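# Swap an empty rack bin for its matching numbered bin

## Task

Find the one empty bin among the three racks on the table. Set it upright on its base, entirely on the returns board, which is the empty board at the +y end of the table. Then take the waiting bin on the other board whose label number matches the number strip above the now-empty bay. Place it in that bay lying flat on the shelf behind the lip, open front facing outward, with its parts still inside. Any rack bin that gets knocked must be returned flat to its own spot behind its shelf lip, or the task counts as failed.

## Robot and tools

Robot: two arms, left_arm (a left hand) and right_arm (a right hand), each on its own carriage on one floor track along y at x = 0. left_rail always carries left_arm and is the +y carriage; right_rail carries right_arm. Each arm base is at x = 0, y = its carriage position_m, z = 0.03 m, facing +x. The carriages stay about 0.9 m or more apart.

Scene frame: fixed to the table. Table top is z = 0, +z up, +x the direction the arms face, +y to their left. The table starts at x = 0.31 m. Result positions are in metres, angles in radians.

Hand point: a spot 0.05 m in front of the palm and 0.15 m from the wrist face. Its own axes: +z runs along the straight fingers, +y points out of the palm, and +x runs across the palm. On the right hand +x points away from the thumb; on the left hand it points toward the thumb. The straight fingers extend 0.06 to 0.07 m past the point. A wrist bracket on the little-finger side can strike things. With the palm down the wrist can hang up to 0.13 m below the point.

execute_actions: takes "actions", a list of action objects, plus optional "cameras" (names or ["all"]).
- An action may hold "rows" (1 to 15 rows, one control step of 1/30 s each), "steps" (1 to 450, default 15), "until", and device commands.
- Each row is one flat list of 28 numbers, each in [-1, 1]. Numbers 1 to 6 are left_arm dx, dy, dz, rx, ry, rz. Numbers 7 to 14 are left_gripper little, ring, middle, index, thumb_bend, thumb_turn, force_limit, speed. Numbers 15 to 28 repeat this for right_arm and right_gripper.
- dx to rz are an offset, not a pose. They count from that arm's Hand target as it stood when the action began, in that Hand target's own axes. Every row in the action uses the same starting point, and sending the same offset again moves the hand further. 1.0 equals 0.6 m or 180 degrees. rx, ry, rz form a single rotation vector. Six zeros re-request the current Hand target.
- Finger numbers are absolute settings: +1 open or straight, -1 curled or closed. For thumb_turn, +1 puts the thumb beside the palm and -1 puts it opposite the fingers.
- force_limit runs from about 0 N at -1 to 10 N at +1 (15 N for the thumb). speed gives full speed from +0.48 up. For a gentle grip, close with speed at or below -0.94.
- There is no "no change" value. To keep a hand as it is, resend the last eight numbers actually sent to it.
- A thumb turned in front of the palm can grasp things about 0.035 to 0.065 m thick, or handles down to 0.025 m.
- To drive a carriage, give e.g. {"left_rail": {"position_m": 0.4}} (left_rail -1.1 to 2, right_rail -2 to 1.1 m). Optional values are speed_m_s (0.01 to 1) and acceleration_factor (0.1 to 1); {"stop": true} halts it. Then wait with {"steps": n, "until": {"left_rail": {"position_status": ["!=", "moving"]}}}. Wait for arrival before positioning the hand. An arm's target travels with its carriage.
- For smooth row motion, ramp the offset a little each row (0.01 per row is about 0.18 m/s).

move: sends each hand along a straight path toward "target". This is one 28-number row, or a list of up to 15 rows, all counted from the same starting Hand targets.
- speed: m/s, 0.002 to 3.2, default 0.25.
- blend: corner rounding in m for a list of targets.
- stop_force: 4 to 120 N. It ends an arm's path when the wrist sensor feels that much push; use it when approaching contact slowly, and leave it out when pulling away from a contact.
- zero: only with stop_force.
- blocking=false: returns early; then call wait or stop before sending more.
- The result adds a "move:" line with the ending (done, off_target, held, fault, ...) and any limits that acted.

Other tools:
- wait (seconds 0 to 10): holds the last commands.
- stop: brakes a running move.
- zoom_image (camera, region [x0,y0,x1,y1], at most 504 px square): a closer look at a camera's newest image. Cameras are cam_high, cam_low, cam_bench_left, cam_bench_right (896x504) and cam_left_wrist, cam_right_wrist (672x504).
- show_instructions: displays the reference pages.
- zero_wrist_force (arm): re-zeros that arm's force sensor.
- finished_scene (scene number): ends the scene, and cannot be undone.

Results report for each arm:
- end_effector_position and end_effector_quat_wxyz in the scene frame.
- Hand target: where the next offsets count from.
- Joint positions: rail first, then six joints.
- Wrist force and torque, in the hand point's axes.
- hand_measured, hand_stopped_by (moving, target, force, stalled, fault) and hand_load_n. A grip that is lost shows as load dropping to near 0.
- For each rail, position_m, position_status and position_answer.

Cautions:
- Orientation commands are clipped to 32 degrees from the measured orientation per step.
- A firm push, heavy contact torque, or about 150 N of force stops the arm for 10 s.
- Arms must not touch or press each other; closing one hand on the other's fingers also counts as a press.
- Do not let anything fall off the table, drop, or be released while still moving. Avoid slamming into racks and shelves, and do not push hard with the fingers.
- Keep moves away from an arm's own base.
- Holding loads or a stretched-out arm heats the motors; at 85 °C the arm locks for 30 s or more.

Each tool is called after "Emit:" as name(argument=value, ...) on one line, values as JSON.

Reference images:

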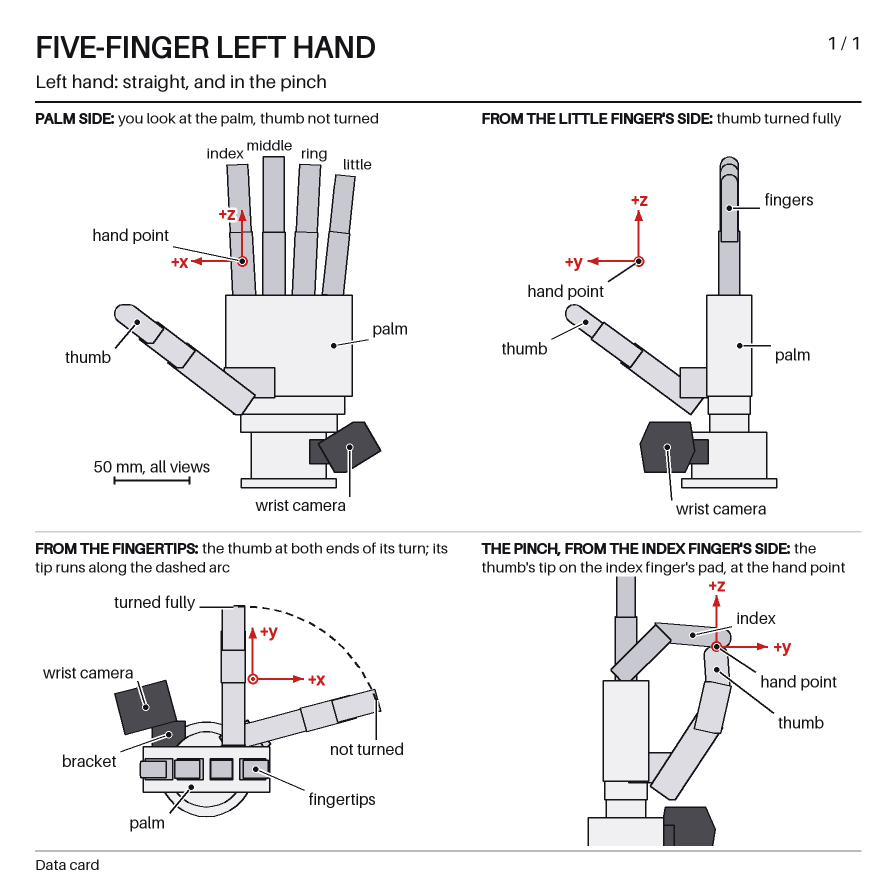

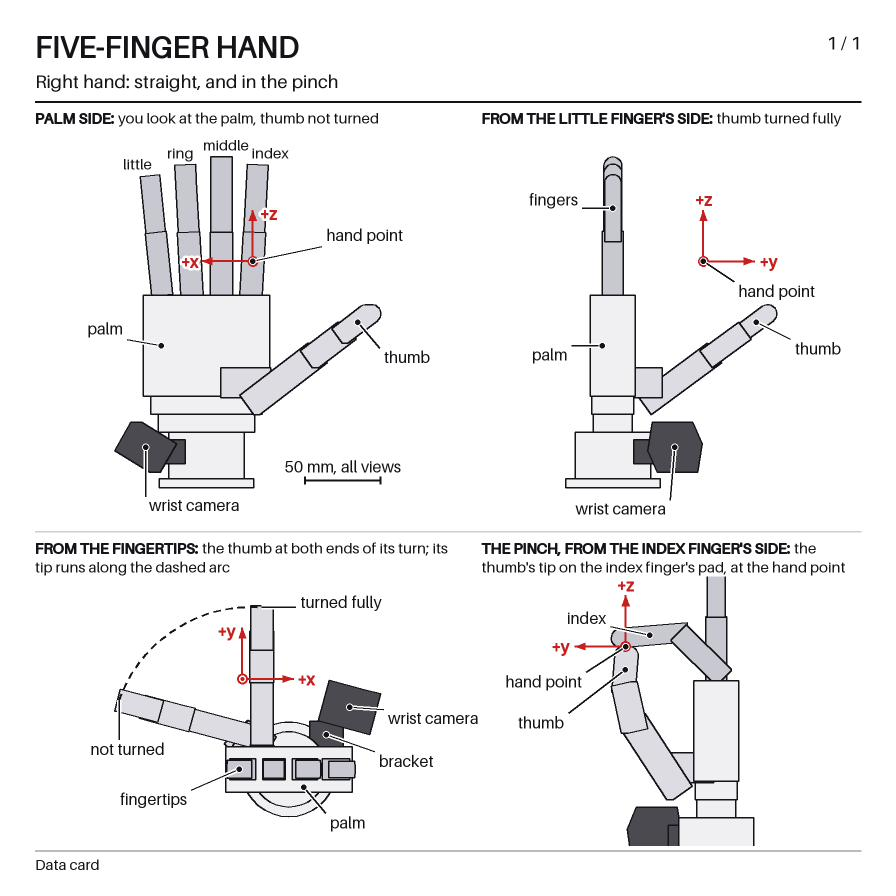

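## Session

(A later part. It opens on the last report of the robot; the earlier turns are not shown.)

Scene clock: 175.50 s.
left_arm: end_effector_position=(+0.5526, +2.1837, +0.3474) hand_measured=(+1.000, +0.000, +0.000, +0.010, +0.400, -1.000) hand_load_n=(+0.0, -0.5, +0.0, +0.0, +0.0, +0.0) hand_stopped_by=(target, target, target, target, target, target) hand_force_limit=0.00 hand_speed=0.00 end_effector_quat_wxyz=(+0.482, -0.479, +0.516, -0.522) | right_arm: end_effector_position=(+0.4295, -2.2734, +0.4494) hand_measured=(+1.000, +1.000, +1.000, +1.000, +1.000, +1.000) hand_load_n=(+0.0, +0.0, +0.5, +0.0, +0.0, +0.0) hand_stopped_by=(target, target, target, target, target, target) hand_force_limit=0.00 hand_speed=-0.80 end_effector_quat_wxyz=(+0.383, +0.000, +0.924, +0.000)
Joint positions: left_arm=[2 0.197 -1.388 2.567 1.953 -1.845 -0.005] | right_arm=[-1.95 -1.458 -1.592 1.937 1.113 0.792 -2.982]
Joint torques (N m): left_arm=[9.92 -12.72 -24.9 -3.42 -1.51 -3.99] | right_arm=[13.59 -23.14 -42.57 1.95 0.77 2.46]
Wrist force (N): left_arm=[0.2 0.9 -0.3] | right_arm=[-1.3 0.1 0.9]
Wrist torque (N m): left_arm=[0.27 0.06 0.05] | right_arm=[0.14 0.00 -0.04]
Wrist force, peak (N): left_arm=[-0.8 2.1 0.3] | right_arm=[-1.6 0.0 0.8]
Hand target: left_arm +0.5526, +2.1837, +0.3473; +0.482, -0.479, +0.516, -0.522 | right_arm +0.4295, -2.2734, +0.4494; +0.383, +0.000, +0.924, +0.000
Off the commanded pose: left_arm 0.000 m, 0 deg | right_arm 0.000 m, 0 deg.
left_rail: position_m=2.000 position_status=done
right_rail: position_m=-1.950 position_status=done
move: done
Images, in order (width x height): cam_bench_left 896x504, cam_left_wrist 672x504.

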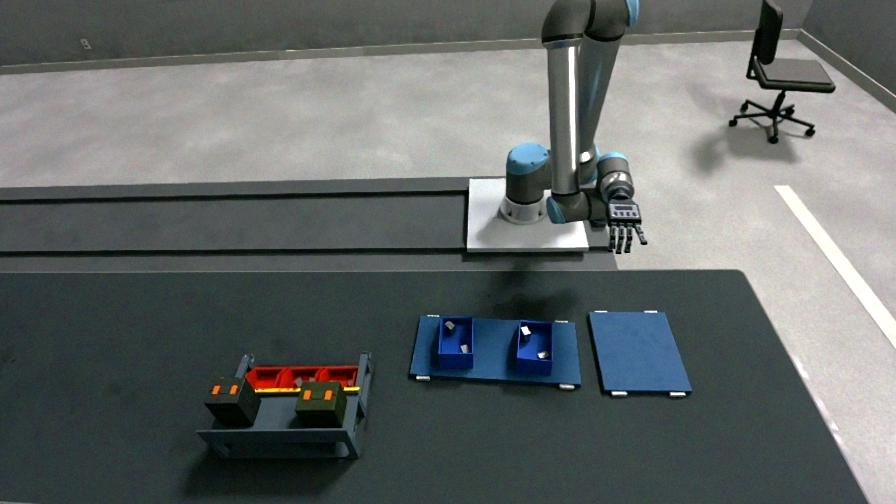

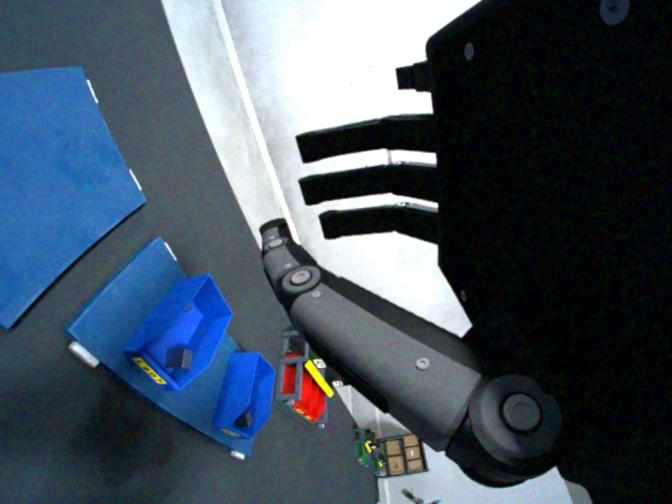

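Emit:
execute_actions(actions=[{"left_rail":{"position_m":-0.55},"steps":400,"until":{"all":{"status":"ended"}}}])

Emit:
move(target=[0.0,0.1,0.08,-0.139,0,0,1,1,1,1,1,-1,0,0.0,0,0,0,0,0,0,1,1,1,1,1,1,0,-0.8], speed=0.3, cameras=["cam_bench_right","cam_left_wrist","cam_high"])

Emit:
zoom_image(camera="cam_left_wrist", region=[120, 80, 450, 330])

Scene clock: 183.17 s.
left_arm: end_effector_position=(+0.5526, -0.3663, +0.3474) hand_measured=(+1.000, +0.000, +0.000, +0.010, +0.400, -1.000) hand_load_n=(+0.0, +0.0, +0.0, +0.0, +0.0, +0.0) hand_stopped_by=(target, target, target, target, target, target) hand_force_limit=0.00 hand_speed=0.00 end_effector_quat_wxyz=(+0.482, -0.479, +0.516, -0.522) | right_arm: end_effector_position=(+0.4295, -2.2734, +0.4494) hand_measured=(+1.000, +1.000, +1.000, +1.000, +1.000, +1.000) hand_load_n=(+0.0, +0.0, +0.0, +0.0, +0.0, +0.0) hand_stopped_by=(target, target, target, target, target, target) hand_force_limit=0.00 hand_speed=-0.80 end_effector_quat_wxyz=(+0.383, +0.000, +0.924, +0.000)
Joint positions: left_arm=[-0.55 0.197 -1.388 2.567 1.953 -1.845 -0.005] | right_arm=[-1.95 -1.458 -1.592 1.937 1.113 0.792 -2.982]
Joint torques (N m): left_arm=[-0.1 -17.94 -16.1 -2.42 1.12 -3.86] | right_arm=[13.5 -23.21 -42.69 1.68 0.68 2.73]
Wrist force (N): left_arm=[0.3 0.7 0.6] | right_arm=[-1.4 0.1 1.0]
Wrist torque (N m): left_arm=[0.18 0.07 0.08] | right_arm=[0.14 0.02 -0.04]
Wrist force, peak (N): left_arm=[1.5 0.9 0.1] | right_arm=[-1.4 -0.3 1.2]
Hand target: left_arm +0.5526, -0.3663, +0.3473; +0.482, -0.479, +0.516, -0.522 | right_arm +0.4295, -2.2734, +0.4494; +0.383, +0.000, +0.924, +0.000
Off the commanded pose: left_arm 0.000 m, 0 deg | right_arm 0.000 m, 0 deg.
left_rail: position_m=-0.550 position_status=done
right_rail: position_m=-1.950 position_status=done

Scene clock: 184.67 s.
left_arm: end_effector_position=(+0.6010, -0.3702, +0.2878) hand_measured=(+1.000, +1.000, +1.000, +1.000, +1.000, -1.000) hand_load_n=(+0.0, +0.0, +0.0, +0.0, +0.0, +0.0) hand_stopped_by=(target, target, target, target, target, target) hand_force_limit=0.00 hand_speed=0.00 end_effector_quat_wxyz=(-0.367, +0.572, -0.617, +0.398) | right_arm: end_effector_position=(+0.4295, -2.2734, +0.4494) hand_measured=(+1.000, +1.000, +1.000, +1.000, +1.000, +1.000) hand_load_n=(+0.0, +0.0, +0.0, +0.0, +0.0, +0.0) hand_stopped_by=(target, target, target, target, target, target) hand_force_limit=0.00 hand_speed=-0.80 end_effector_quat_wxyz=(+0.383, +0.000, +0.924, +0.000)
Joint positions: left_arm=[-0.55 0.134 -1.493 2.481 2.589 -1.764 0.086] | right_arm=[-1.95 -1.458 -1.592 1.937 1.113 0.792 -2.982]
Joint torques (N m): left_arm=[-14.53 -46.86 -32.51 -1.52 1.98 4.34] | right_arm=[13.59 -22.59 -42.45 1.34 0.96 2.58]
Wrist force (N): left_arm=[0.2 0.2 0.5] | right_arm=[-1.3 0.0 1.0]
Wrist torque (N m): left_arm=[0.04 0.15 -0.06] | right_arm=[0.13 0.00 -0.04]
Wrist force, peak (N): left_arm=[0.7 -0.1 1.3] | right_arm=[-1.4 0.0 1.2]
Hand target: left_arm +0.6010, -0.3702, +0.2878; -0.367, +0.572, -0.617, +0.398 | right_arm +0.4295, -2.2734, +0.4494; +0.383, +0.000, +0.924, +0.000
Off the commanded pose: left_arm 0.000 m, 0 deg | right_arm 0.000 m, 0 deg.
left_rail: position_m=-0.550 position_status=done
right_rail: position_m=-1.950 position_status=done
move: done
Images, in order (width x height): cam_high 896x504, cam_bench_right 896x504, cam_left_wrist 672x504.

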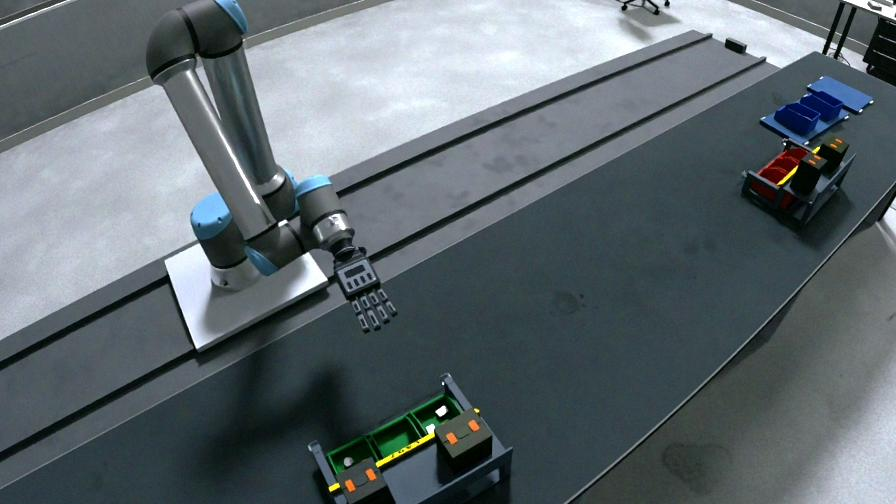

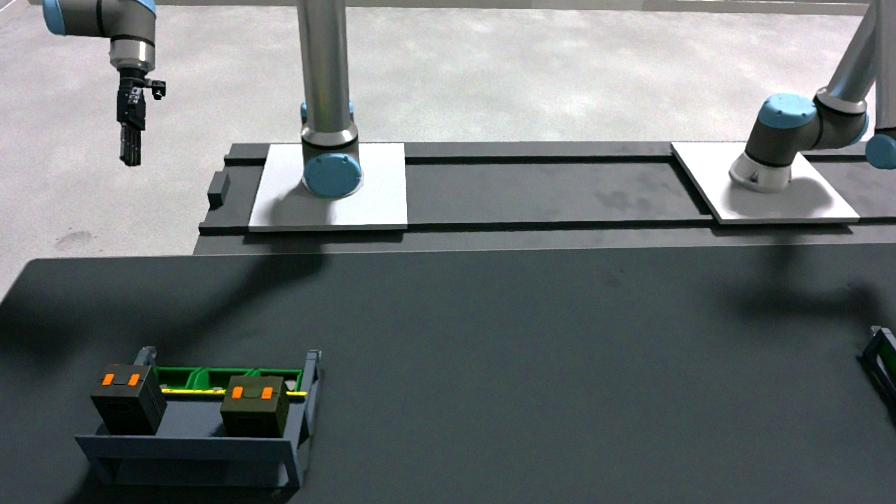

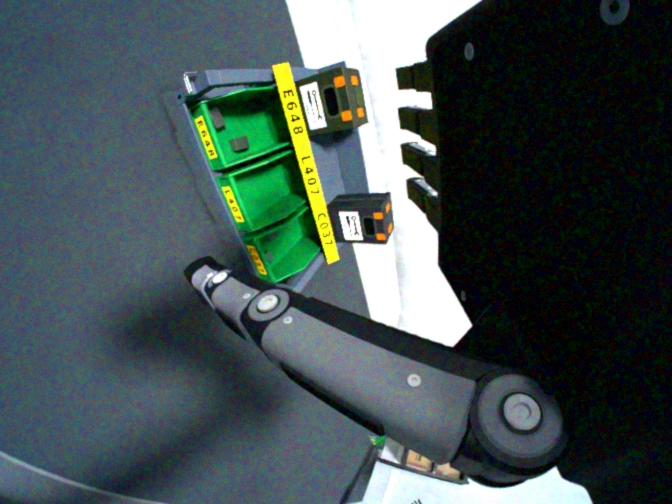

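Scaled by 1.527 from the camera's 672x504 image, which has a finer 960x720 frame.

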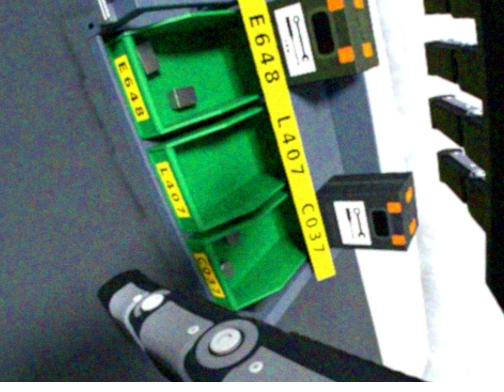

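Emit:
move(target=[0.0452,0.1395,0.249,0,0,0,-1,0,0,0,0.4,-1,0,0.0,0,0,0,0,0,0,1,1,1,1,1,1,0,-0.8], speed=0.15, stop_force=15, cameras=["cam_bench_right","cam_left_wrist","cam_high"])

Emit:
zoom_image(camera="cam_left_wrist", region=[100, 0, 450, 300])

Emit:
zoom_image(camera="cam_high", region=[260, 300, 540, 504])

Scene clock: 189.87 s.
left_arm: end_effector_position=(+0.6999, -0.4055, +0.1498) hand_measured=(-1.000, +0.000, +0.000, +0.000, +0.400, -1.000) hand_load_n=(+0.0, +0.0, +0.0, +0.0, +0.0, +0.0) hand_stopped_by=(target, target, target, target, target, target) hand_force_limit=0.00 hand_speed=0.00 end_effector_quat_wxyz=(-0.367, +0.572, -0.617, +0.398) | right_arm: end_effector_position=(+0.4295, -2.2734, +0.4494) hand_measured=(+1.000, +1.000, +1.000, +1.000, +1.000, +1.000) hand_load_n=(+0.0, +0.0, +0.0, +0.0, +0.0, +0.0) hand_stopped_by=(target, target, target, target, target, target) hand_force_limit=0.00 hand_speed=-0.80 end_effector_quat_wxyz=(+0.383, +0.000, +0.924, +0.000)
Joint positions: left_arm=[-0.55 0.038 -1.093 2.38 2.284 -1.676 0.045] | right_arm=[-1.95 -1.458 -1.592 1.937 1.113 0.792 -2.982]
Joint torques (N m): left_arm=[-12.05 -35.14 -23.38 -4.72 2 -3.77] | right_arm=[13.23 -21.24 -42.45 1.91 0.77 2.9]
Wrist force (N): left_arm=[0.6 0.3 0.4] | right_arm=[-1.3 0.1 0.8]
Wrist torque (N m): left_arm=[0.13 0.07 0.07] | right_arm=[0.15 0.01 -0.05]
Wrist force, peak (N): left_arm=[0.5 0.7 1.6] | right_arm=[-1.6 -0.3 0.9]
Hand target: left_arm +0.6999, -0.4055, +0.1498; -0.367, +0.572, -0.617, +0.398 | right_arm +0.4295, -2.2734, +0.4494; +0.383, +0.000, +0.924, +0.000
Off the commanded pose: left_arm 0.000 m, 0 deg | right_arm 0.000 m, 0 deg.
left_rail: position_m=-0.550 position_status=done
right_rail: position_m=-1.950 position_status=done
move: done
Images, in order (width x height): cam_high 896x504, cam_bench_right 896x504, cam_left_wrist 672x504.

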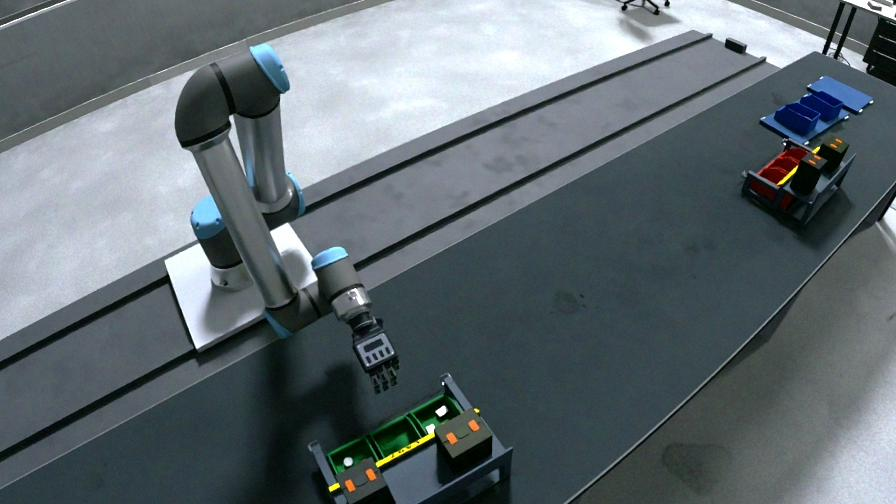

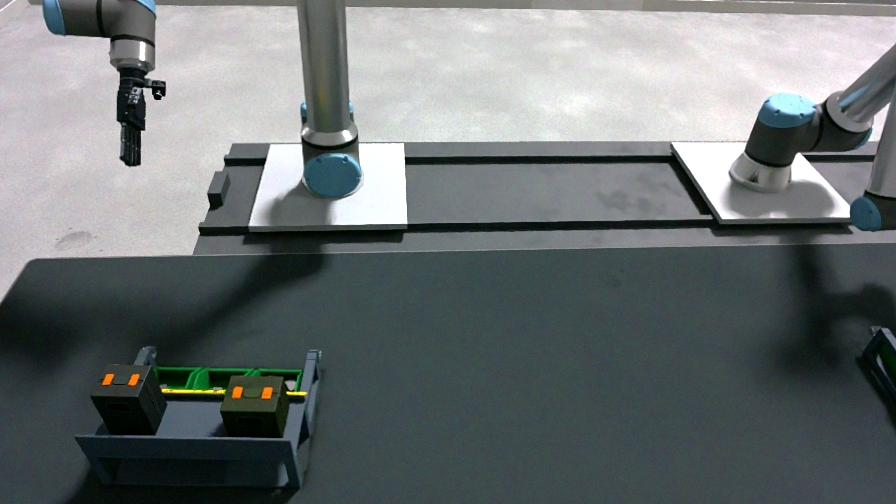

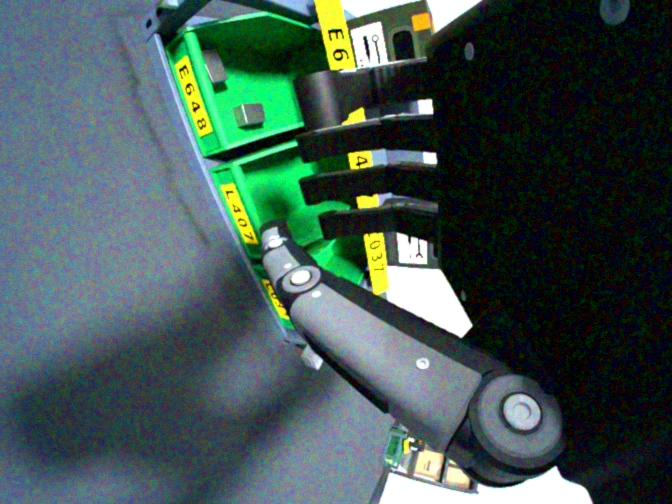

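Scaled by 1.440 from the camera's 672x504 image, which has a finer 960x720 frame.

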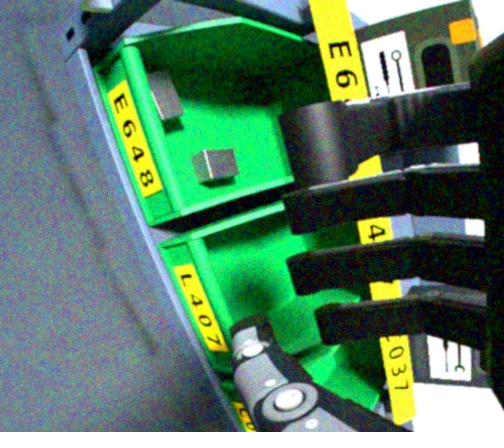

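Scaled by 1.800 from the camera's 896x504 image, which has a finer 1280x720 frame.

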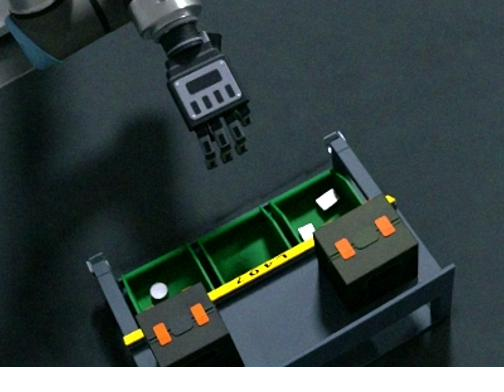

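Emit:
move(target=[-0.03,0.02,-0.02,0.1355,0.0278,0.0126,-1,0,0,0,0.4,-1,0,0.0,0,0,0,0,0,0,1,1,1,1,1,1,0,-0.8], speed=0.15, cameras=["cam_left_wrist"])

Emit:
zoom_image(camera="cam_left_wrist", region=[0, 0, 350, 350])

Scene clock: 197.57 s.
left_arm: end_effector_position=(+0.6855, -0.3863, +0.1438) hand_measured=(-1.000, +0.000, +0.000, +0.000, +0.400, -1.000) hand_load_n=(+0.0, +0.0, -0.5, +0.0, +0.0, +0.0) hand_stopped_by=(target, target, target, target, target, target) hand_force_limit=0.00 hand_speed=0.00 end_effector_quat_wxyz=(+0.460, -0.451, +0.545, -0.536) | right_arm: end_effector_position=(+0.4295, -2.2734, +0.4494) hand_measured=(+1.000, +1.000, +1.000, +1.000, +1.000, +1.000) hand_load_n=(+0.0, -0.5, +0.0, +0.0, +0.0, +0.0) hand_stopped_by=(target, target, target, target, target, target) hand_force_limit=0.00 hand_speed=-0.80 end_effector_quat_wxyz=(+0.383, +0.000, +0.924, +0.000)
Joint positions: left_arm=[-0.55 0.145 -0.813 2.321 1.635 -1.886 0.018] | right_arm=[-1.95 -1.458 -1.592 1.937 1.113 0.792 -2.982]
Joint torques (N m): left_arm=[12.18 -43.5 -12.05 -3.35 -1.76 -4.18] | right_arm=[12.1 -22.5 -42.91 1.48 0.4 2.6]
Wrist force (N): left_arm=[0.6 0.6 0.7] | right_arm=[-1.1 0.4 0.7]
Wrist torque (N m): left_arm=[0.15 0.09 0.06] | right_arm=[0.19 -0.02 -0.02]
Wrist force, peak (N): left_arm=[0.5 1.2 0.8] | right_arm=[-1.5 -0.2 1.1]
Hand target: left_arm +0.6855, -0.3863, +0.1438; +0.460, -0.451, +0.545, -0.536 | right_arm +0.4295, -2.2734, +0.4494; +0.383, +0.000, +0.924, +0.000
Off the commanded pose: left_arm 0.000 m, 0 deg | right_arm 0.000 m, 0 deg.
left_rail: position_m=-0.550 position_status=done
right_rail: position_m=-1.950 position_status=done
move: done
Images, in order (width x height): cam_left_wrist 672x504.

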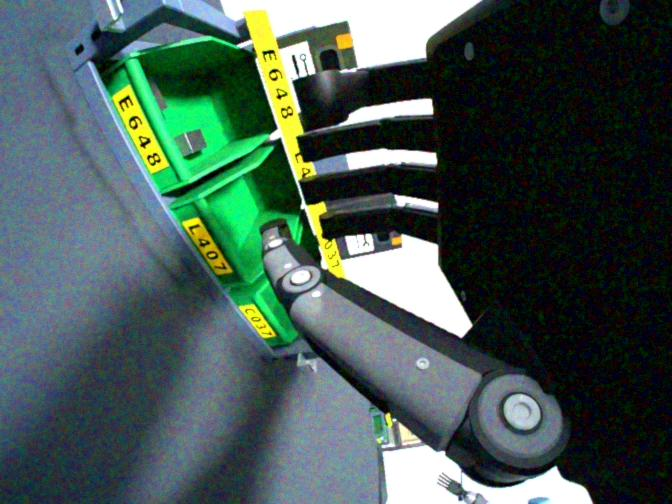

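Scaled by 1.440 from the camera's 672x504 image, which has a finer 960x720 frame.

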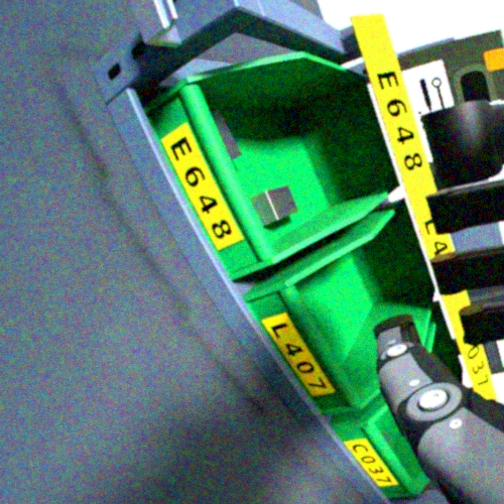

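Emit:
execute_actions(actions=[], cameras=["cam_low","cam_bench_left","cam_high"])

Emit:
zoom_image(camera="cam_low", region=[270, 210, 480, 340])

Emit:
zoom_image(camera="cam_high", region=[260, 340, 540, 504])

Scene clock: 201.60 s.
left_arm: end_effector_position=(+0.6855, -0.3863, +0.1438) hand_measured=(-1.000, +0.000, +0.000, +0.000, +0.400, -1.000) hand_load_n=(+0.0, +0.0, +0.0, +0.0, +0.0, +0.0) hand_stopped_by=(target, target, target, target, target, target) hand_force_limit=0.00 hand_speed=0.00 end_effector_quat_wxyz=(+0.460, -0.451, +0.545, -0.536) | right_arm: end_effector_position=(+0.4295, -2.2734, +0.4494) hand_measured=(+1.000, +1.000, +1.000, +1.000, +1.000, +1.000) hand_load_n=(+0.0, +0.0, +0.0, +0.0, +0.0, +0.0) hand_stopped_by=(target, target, target, target, target, target) hand_force_limit=0.00 hand_speed=-0.80 end_effector_quat_wxyz=(+0.383, +0.000, +0.924, +0.000)
Joint positions: left_arm=[-0.55 0.145 -0.813 2.321 1.635 -1.886 0.018] | right_arm=[-1.95 -1.458 -1.592 1.937 1.113 0.792 -2.982]
Joint velocities: within noise
Joint torques (N m): left_arm=[13.82 -44.99 -12 -3.19 -1.64 -4.11] | right_arm=[15.36 -23.85 -42.77 2.05 0.46 2.89]
Motor temperatures (°C): left_arm=[32 39 27 42 49 34] | right_arm=[42 30 38 39 39 40]
Wrist force (N): left_arm=[0.8 0.6 0.2] | right_arm=[-1.0 -0.1 1.0]
Wrist torque (N m): left_arm=[0.18 0.04 0.07] | right_arm=[0.12 -0.04 -0.03]
Wrist force, peak (N): left_arm=[1.2 0.4 0.0] | right_arm=[-1.6 -0.1 1.1]
Hand target: left_arm +0.6855, -0.3863, +0.1438; +0.460, -0.451, +0.545, -0.536 | right_arm +0.4295, -2.2734, +0.4494; +0.383, +0.000, +0.924, +0.000
Off the commanded pose: left_arm 0.000 m, 0 deg | right_arm 0.000 m, 0 deg.
left_rail: position_m=-0.550 position_status=done
right_rail: position_m=-1.950 position_status=done
Images, in order (width x height): cam_high 896x504, cam_low 896x504, cam_bench_left 896x504.

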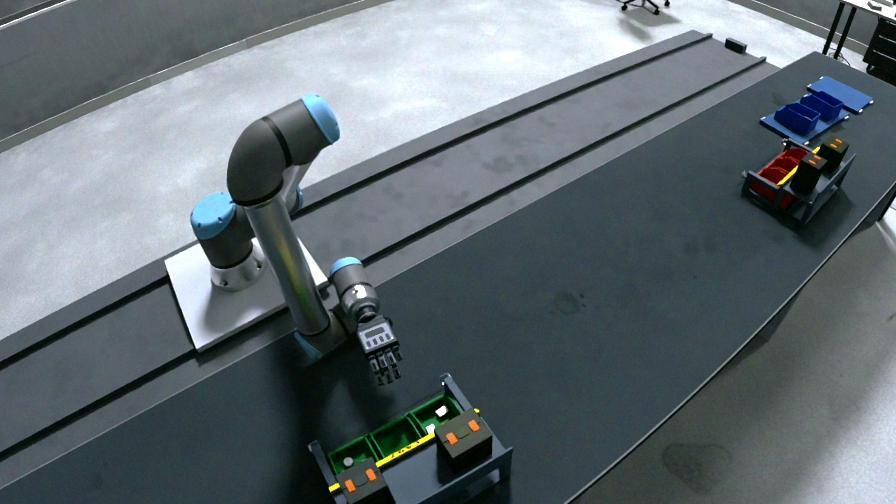

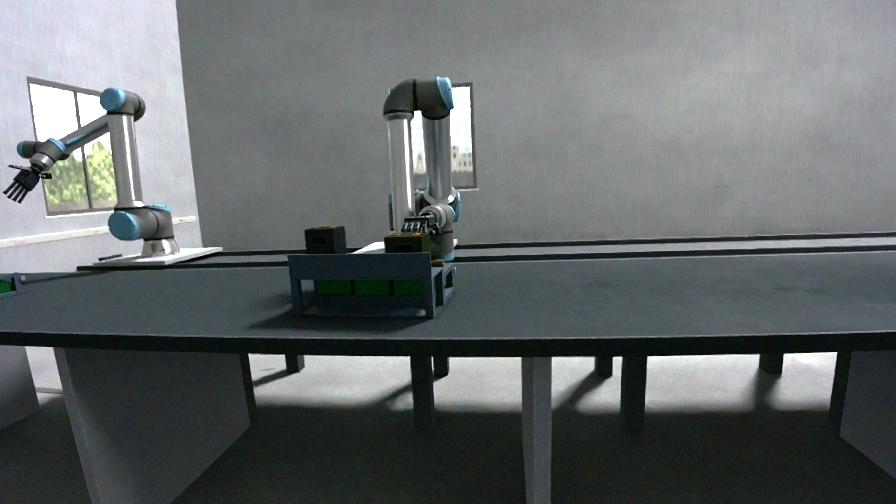

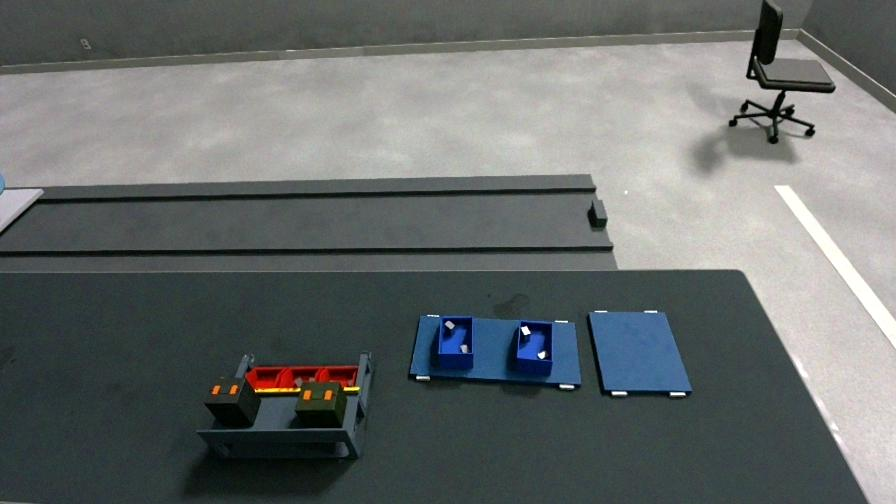

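Scaled by 2.400 from the camera's 896x504 image, which has a finer 1280x720 frame.

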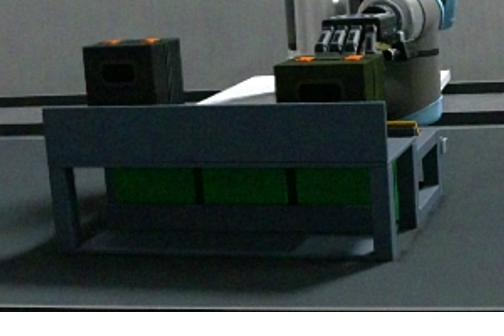

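Scaled by 1.800 from the camera's 896x504 image, which has a finer 1280x720 frame.

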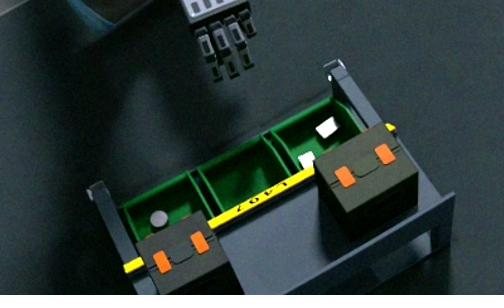

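Emit:
move(target=[0,-0.18,-0.08,0,0,0,-1,0,0,0,0.4,-1,0,0.0,0,0,0,0,0,0,1,1,1,1,1,1,0,-0.8], speed=0.3)

Emit:
execute_actions(actions=[{"left_rail":{"position_m":-0.1},"steps":400,"until":{"all":{"status":"ended"}}}])

Emit:
move(target=[0.0,0.18,0.25,0,0.25,0,-1,0,0,0,0.4,-1,0,0.0,0,0,0,0,0,0,1,1,1,1,1,1,0,-0.8], speed=0.3, cameras=["cam_left_wrist"])

Emit:
zoom_image(camera="cam_left_wrist", region=[100, 0, 500, 350])

Scene clock: 207.80 s.
left_arm: end_effector_position=(+0.6380, -0.3801, +0.2518) hand_measured=(-1.000, +0.000, +0.000, +0.000, +0.400, -1.000) hand_load_n=(+0.0, +0.0, +0.0, +0.0, +0.0, +0.0) hand_stopped_by=(target, target, target, target, target, target) hand_force_limit=0.00 hand_speed=0.00 end_effector_quat_wxyz=(+0.460, -0.451, +0.545, -0.536) | right_arm: end_effector_position=(+0.4295, -2.2734, +0.4494) hand_measured=(+1.000, +1.000, +1.000, +1.000, +1.000, +1.000) hand_load_n=(+0.0, +0.0, +0.0, +0.0, +0.0, +0.0) hand_stopped_by=(target, target, target, target, target, target) hand_force_limit=0.00 hand_speed=-0.80 end_effector_quat_wxyz=(+0.383, +0.000, +0.924, +0.000)
Joint positions: left_arm=[-0.55 0.176 -1.078 2.425 1.796 -1.917 0.018] | right_arm=[-1.95 -1.458 -1.592 1.937 1.113 0.792 -2.982]
Joint torques (N m): left_arm=[11.39 -63.74 -3.87 0.53 -1.61 4.47] | right_arm=[13.2 -22.03 -42.76 1.52 0.67 2.58]
Wrist force (N): left_arm=[0.4 0.2 0.5] | right_arm=[-1.0 0.1 1.0]
Wrist torque (N m): left_arm=[0.14 0.07 -0.09] | right_arm=[0.14 -0.05 -0.02]
Wrist force, peak (N): left_arm=[0.5 2.4 1.3] | right_arm=[-1.6 0.0 1.0]
Hand target: left_arm +0.6380, -0.3801, +0.2519; +0.460, -0.451, +0.545, -0.536 | right_arm +0.4295, -2.2734, +0.4494; +0.383, +0.000, +0.924, +0.000
Off the commanded pose: left_arm 0.000 m, 0 deg | right_arm 0.000 m, 0 deg.
left_rail: position_m=-0.550 position_status=done
right_rail: position_m=-1.950 position_status=done
move: done

Scene clock: 209.83 s.
left_arm: end_effector_position=(+0.6380, +0.0700, +0.2519) hand_measured=(-1.000, +0.000, +0.000, +0.000, +0.400, -1.000) hand_load_n=(+0.0, +0.0, +0.0, +0.0, +0.0, +0.0) hand_stopped_by=(target, target, target, target, target, target) hand_force_limit=0.00 hand_speed=0.00 end_effector_quat_wxyz=(+0.460, -0.451, +0.545, -0.536) | right_arm: end_effector_position=(+0.4295, -2.2734, +0.4494) hand_measured=(+1.000, +1.000, +1.000, +1.000, +1.000, +1.000) hand_load_n=(+0.0, +0.0, +0.0, +0.0, +0.0, +0.0) hand_stopped_by=(target, target, target, target, target, target) hand_force_limit=0.00 hand_speed=-0.80 end_effector_quat_wxyz=(+0.383, +0.000, +0.924, +0.000)
Joint positions: left_arm=[-0.1 0.176 -1.078 2.425 1.796 -1.917 0.018] | right_arm=[-1.95 -1.458 -1.592 1.937 1.113 0.792 -2.982]
Joint torques (N m): left_arm=[-4.92 -60.63 -8.01 -0.08 -1.11 4.4] | right_arm=[12.75 -22.29 -42.68 1.73 0.51 2.78]
Wrist force (N): left_arm=[0.3 0.5 0.3] | right_arm=[-1.4 -0.2 0.9]
Wrist torque (N m): left_arm=[0.21 0.08 -0.11] | right_arm=[0.10 0.01 -0.05]
Wrist force, peak (N): left_arm=[-1.1 0.8 -0.4] | right_arm=[-1.7 -0.2 1.1]
Hand target: left_arm +0.6380, +0.0699, +0.2519; +0.460, -0.451, +0.545, -0.536 | right_arm +0.4295, -2.2734, +0.4494; +0.383, +0.000, +0.924, +0.000
Off the commanded pose: left_arm 0.000 m, 0 deg | right_arm 0.000 m, 0 deg.
left_rail: position_m=-0.100 position_status=done
right_rail: position_m=-1.950 position_status=done

Scene clock: 211.83 s.
left_arm: end_effector_position=(+0.7859, +0.0464, +0.1437) hand_measured=(-1.000, +0.000, +0.000, +0.000, +0.400, -1.000) hand_load_n=(+0.0, +0.0, +0.0, +0.0, +0.0, +0.0) hand_stopped_by=(target, target, target, target, target, target) hand_force_limit=0.00 hand_speed=0.00 end_effector_quat_wxyz=(+0.216, -0.212, +0.680, -0.668) end_effector_velocity=(+0.000, +0.000, -0.001) end_effector_angular_velocity=(+0.000, +0.001, -0.004) | right_arm: end_effector_position=(+0.4295, -2.2734, +0.4494) hand_measured=(+1.000, +1.000, +1.000, +1.000, +1.000, +1.000) hand_load_n=(+0.0, +0.0, +0.0, +0.0, +0.0, -0.5) hand_stopped_by=(target, target, target, target, target, target) hand_force_limit=0.00 hand_speed=-0.80 end_effector_quat_wxyz=(+0.383, +0.000, +0.924, +0.000)
Joint positions: left_arm=[-0.1 0.295 -0.683 1.784 2.083 -2.82 0.051] | right_arm=[-1.95 -1.458 -1.592 1.937 1.113 0.792 -2.982]
Joint velocities: left_arm=[0 0 0.002 -0.002 0.002 -0.005 0.001] | right_arm=[within noise]
Joint torques (N m): left_arm=[-15.15 -67.81 -25.84 1.56 -1.81 4.22] | right_arm=[14.85 -23.89 -42.36 1.79 0.69 2.92]
Wrist force (N): left_arm=[0.3 0.8 0.1] | right_arm=[-1.3 -0.1 0.9]
Wrist torque (N m): left_arm=[0.24 0.08 -0.05] | right_arm=[0.12 0.01 -0.05]
Wrist force, peak (N): left_arm=[-0.1 1.5 0.9] | right_arm=[-1.4 0.2 1.1]
Hand target: left_arm +0.7860, +0.0464, +0.1437; +0.216, -0.212, +0.680, -0.668 | right_arm +0.4295, -2.2734, +0.4494; +0.383, +0.000, +0.924, +0.000
Off the commanded pose: left_arm 0.000 m, 0 deg | right_arm 0.000 m, 0 deg.
left_rail: position_m=-0.100 position_status=done
right_rail: position_m=-1.950 position_status=done
move: done
Images, in order (width x height): cam_left_wrist 672x504.

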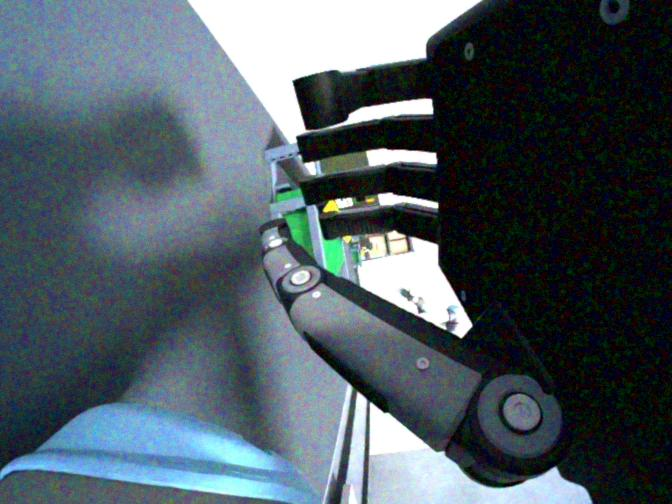

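Scaled by 1.260 from the camera's 672x504 image, which has a finer 960x720 frame.

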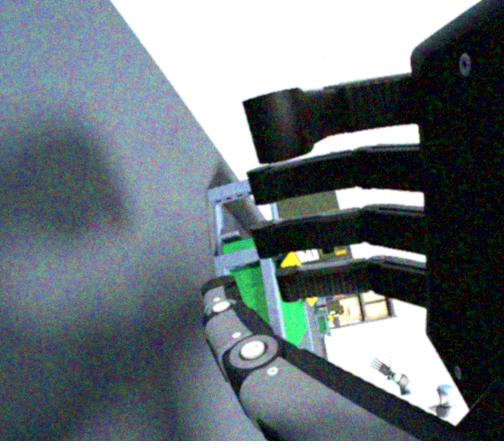

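Emit:
move(target=[0.0,0.0,0.0,0,0,0,1,1,1,1,1,1,0,0.3,0,0,0,0,0,0,1,1,1,1,1,1,0,-0.8], speed=0.3, cameras=["cam_left_wrist"])

Emit:
zoom_image(camera="cam_left_wrist", region=[200, 100, 400, 300])

Scene clock: 213.67 s.
left_arm: end_effector_position=(+0.7860, +0.0464, +0.1437) hand_measured=(+1.000, +1.000, +1.000, +1.000, +1.000, +1.000) hand_load_n=(+0.0, +0.0, +0.0, +0.0, +0.0, +0.0) hand_stopped_by=(target, target, target, target, target, target) hand_force_limit=0.00 hand_speed=0.30 end_effector_quat_wxyz=(+0.216, -0.212, +0.680, -0.668) | right_arm: end_effector_position=(+0.4295, -2.2734, +0.4494) hand_measured=(+1.000, +1.000, +1.000, +1.000, +1.000, +1.000) hand_load_n=(+0.0, +0.0, +0.0, +0.0, +0.0, +0.0) hand_stopped_by=(target, target, target, target, target, target) hand_force_limit=0.00 hand_speed=-0.80 end_effector_quat_wxyz=(+0.383, +0.000, +0.924, +0.000)
Joint positions: left_arm=[-0.1 0.295 -0.683 1.784 2.084 -2.821 0.051] | right_arm=[-1.95 -1.458 -1.592 1.937 1.113 0.792 -2.982]
Joint torques (N m): left_arm=[-10.95 -66.82 -26.16 0.69 0.51 4.31] | right_arm=[13.38 -21 -42.06 1.81 0.63 2.69]
Wrist force (N): left_arm=[-0.3 0.4 0.2] | right_arm=[-1.1 -0.6 0.9]
Wrist torque (N m): left_arm=[0.17 0.17 -0.05] | right_arm=[0.04 -0.03 -0.04]
Wrist force, peak (N): left_arm=[0.0 1.4 0.2] | right_arm=[-1.5 0.1 1.1]
Hand target: left_arm +0.7860, +0.0464, +0.1437; +0.216, -0.212, +0.680, -0.668 | right_arm +0.4295, -2.2734, +0.4494; +0.383, +0.000, +0.924, +0.000
Off the commanded pose: left_arm 0.000 m, 0 deg | right_arm 0.000 m, 0 deg.
left_rail: position_m=-0.100 position_status=done
right_rail: position_m=-1.950 position_status=done
move: done
Images, in order (width x height): cam_left_wrist 672x504.

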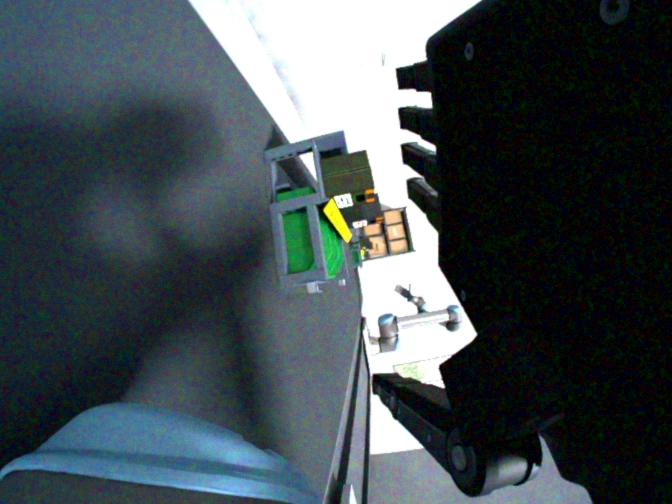

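Scaled by 2.520 from the camera's 672x504 image, which has a finer 960x720 frame.

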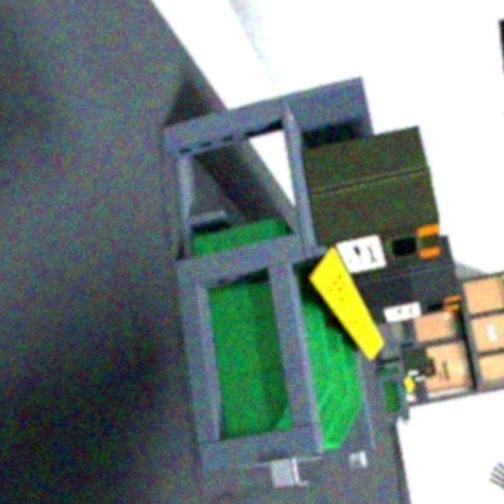

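Emit:
move(target=[0.195,-0.1775,-0.0885,-0.0025,-0.248,-0.0037,-1,0,0,0,0.4,-1,0,0.3,0,0,0,0,0,0,1,1,1,1,1,1,0,-0.8], speed=0.3)

Emit:
execute_actions(actions=[{"left_rail":{"position_m":-0.55},"steps":400,"until":{"all":{"status":"ended"}}}])

Scene clock: 222.30 s.
left_arm: end_effector_position=(+0.6596, +0.0204, +0.2496) hand_measured=(-1.000, +0.000, +0.000, +0.000, +0.400, -1.000) hand_load_n=(+0.0, +0.0, +0.0, +0.0, +0.0, +0.0) hand_stopped_by=(target, target, target, target, target, target) hand_force_limit=0.00 hand_speed=0.30 end_effector_quat_wxyz=(+0.454, -0.454, +0.548, -0.536) | right_arm: end_effector_position=(+0.4295, -2.2734, +0.4494) hand_measured=(+1.000, +1.000, +1.000, +1.000, +1.000, +1.000) hand_load_n=(+0.0, +0.0, +0.0, +0.0, +0.0, +0.0) hand_stopped_by=(target, target, target, target, target, target) hand_force_limit=0.00 hand_speed=-0.80 end_effector_quat_wxyz=(+0.383, +0.000, +0.924, +0.000)
Joint positions: left_arm=[-0.1 0.056 -1.082 2.434 1.803 -1.803 0.013] | right_arm=[-1.95 -1.458 -1.592 1.937 1.113 0.792 -2.982]
Joint torques (N m): left_arm=[-14.06 -60.36 -3.78 -3.34 2.66 4.15] | right_arm=[13.61 -22.79 -42.13 1.82 0.54 2.86]
Wrist force (N): left_arm=[0.0 0.6 0.2] | right_arm=[-1.0 -0.1 0.8]
Wrist torque (N m): left_arm=[0.23 0.11 -0.13] | right_arm=[0.12 -0.03 -0.03]
Wrist force, peak (N): left_arm=[0.9 1.5 -0.5] | right_arm=[-1.8 -0.1 0.9]
Hand target: left_arm +0.6596, +0.0204, +0.2496; +0.454, -0.454, +0.548, -0.536 | right_arm +0.4295, -2.2734, +0.4494; +0.383, +0.000, +0.924, +0.000
Off the commanded pose: left_arm 0.000 m, 0 deg | right_arm 0.000 m, 0 deg.
left_rail: position_m=-0.100 position_status=done
right_rail: position_m=-1.950 position_status=done
move: done

Scene clock: 224.33 s.
left_arm: end_effector_position=(+0.6596, -0.4296, +0.2496) hand_measured=(-1.000, +0.000, +0.000, +0.000, +0.400, -1.000) hand_load_n=(+0.0, +0.0, +0.0, +0.0, +0.0, +0.0) hand_stopped_by=(target, target, target, target, target, target) hand_force_limit=0.00 hand_speed=0.30 end_effector_quat_wxyz=(+0.454, -0.454, +0.548, -0.536) | right_arm: end_effector_position=(+0.4295, -2.2734, +0.4494) hand_measured=(+1.000, +1.000, +1.000, +1.000, +1.000, +1.000) hand_load_n=(+0.0, +0.0, +0.0, +0.0, +0.0, -0.5) hand_stopped_by=(target, target, target, target, target, target) hand_force_limit=0.00 hand_speed=-0.80 end_effector_quat_wxyz=(+0.383, +0.000, +0.924, +0.000)
Joint positions: left_arm=[-0.55 0.056 -1.082 2.435 1.803 -1.803 0.013] | right_arm=[-1.95 -1.458 -1.592 1.937 1.113 0.792 -2.982]
Joint torques (N m): left_arm=[5.73 -59.96 -7.71 -3.27 1.79 4.35] | right_arm=[14.23 -22.83 -42.59 2.08 0.51 2.68]
Wrist force (N): left_arm=[0.2 0.5 0.3] | right_arm=[-1.1 -0.3 0.7]
Wrist torque (N m): left_arm=[0.21 0.09 -0.11] | right_arm=[0.10 -0.02 -0.04]
Wrist force, peak (N): left_arm=[-1.2 0.7 0.2] | right_arm=[-1.5 0.1 1.1]
Hand target: left_arm +0.6596, -0.4296, +0.2496; +0.454, -0.454, +0.548, -0.536 | right_arm +0.4295, -2.2734, +0.4494; +0.383, +0.000, +0.924, +0.000
Off the commanded pose: left_arm 0.000 m, 0 deg | right_arm 0.000 m, 0 deg.
left_rail: position_m=-0.550 position_status=done
right_rail: position_m=-1.950 position_status=done

Emit:
execute_actions(actions=[], cameras=["cam_left_wrist","cam_high"])

Scene clock: 228.60 s.
left_arm: end_effector_position=(+0.6596, -0.4296, +0.2496) hand_measured=(-1.000, +0.000, +0.000, +0.000, +0.400, -1.000) hand_load_n=(+0.0, +0.0, -0.5, +0.0, +0.0, +0.0) hand_stopped_by=(target, target, target, target, target, target) hand_force_limit=0.00 hand_speed=0.30 end_effector_quat_wxyz=(+0.454, -0.454, +0.548, -0.536) | right_arm: end_effector_position=(+0.4295, -2.2734, +0.4494) hand_measured=(+1.000, +1.000, +1.000, +1.000, +1.000, +1.000) hand_load_n=(+0.0, +0.0, +0.0, +0.0, +0.0, +0.0) hand_stopped_by=(target, target, target, target, target, target) hand_force_limit=0.00 hand_speed=-0.80 end_effector_quat_wxyz=(+0.383, +0.000, +0.924, +0.000)
Joint positions: left_arm=[-0.55 0.056 -1.082 2.435 1.803 -1.803 0.013] | right_arm=[-1.95 -1.458 -1.592 1.937 1.113 0.792 -2.982]
Joint velocities: within noise
Joint torques (N m): left_arm=[12.36 -55.41 -13.29 -2.99 1.77 4.16] | right_arm=[14.28 -23.68 -42.37 2.03 0.77 2.75]
Motor temperatures (°C): left_arm=[32 39 27 42 49 34] | right_arm=[41 29 38 39 39 40]
Wrist force (N): left_arm=[0.0 0.9 0.5] | right_arm=[-1.1 0.0 1.2]
Wrist torque (N m): left_arm=[0.25 0.13 -0.14] | right_arm=[0.12 -0.03 -0.03]
Wrist force, peak (N): left_arm=[0.2 1.1 0.4] | right_arm=[-1.5 0.3 1.0]
Hand target: left_arm +0.6596, -0.4296, +0.2496; +0.454, -0.454, +0.548, -0.536 | right_arm +0.4295, -2.2734, +0.4494; +0.383, +0.000, +0.924, +0.000
Off the commanded pose: left_arm 0.000 m, 0 deg | right_arm 0.000 m, 0 deg.
left_rail: position_m=-0.550 position_status=done
right_rail: position_m=-1.950 position_status=done
Images, in order (width x height): cam_high 896x504, cam_left_wrist 672x504.

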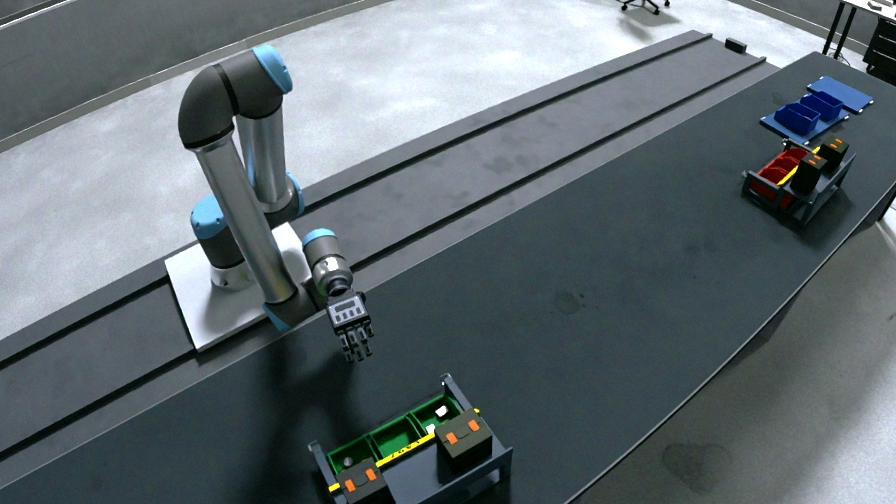

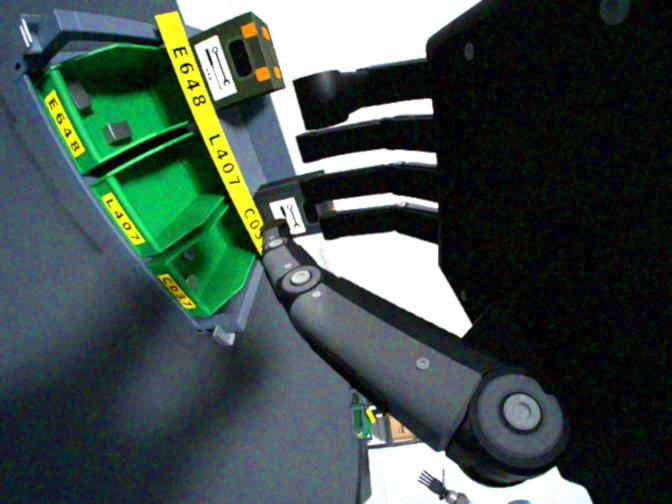

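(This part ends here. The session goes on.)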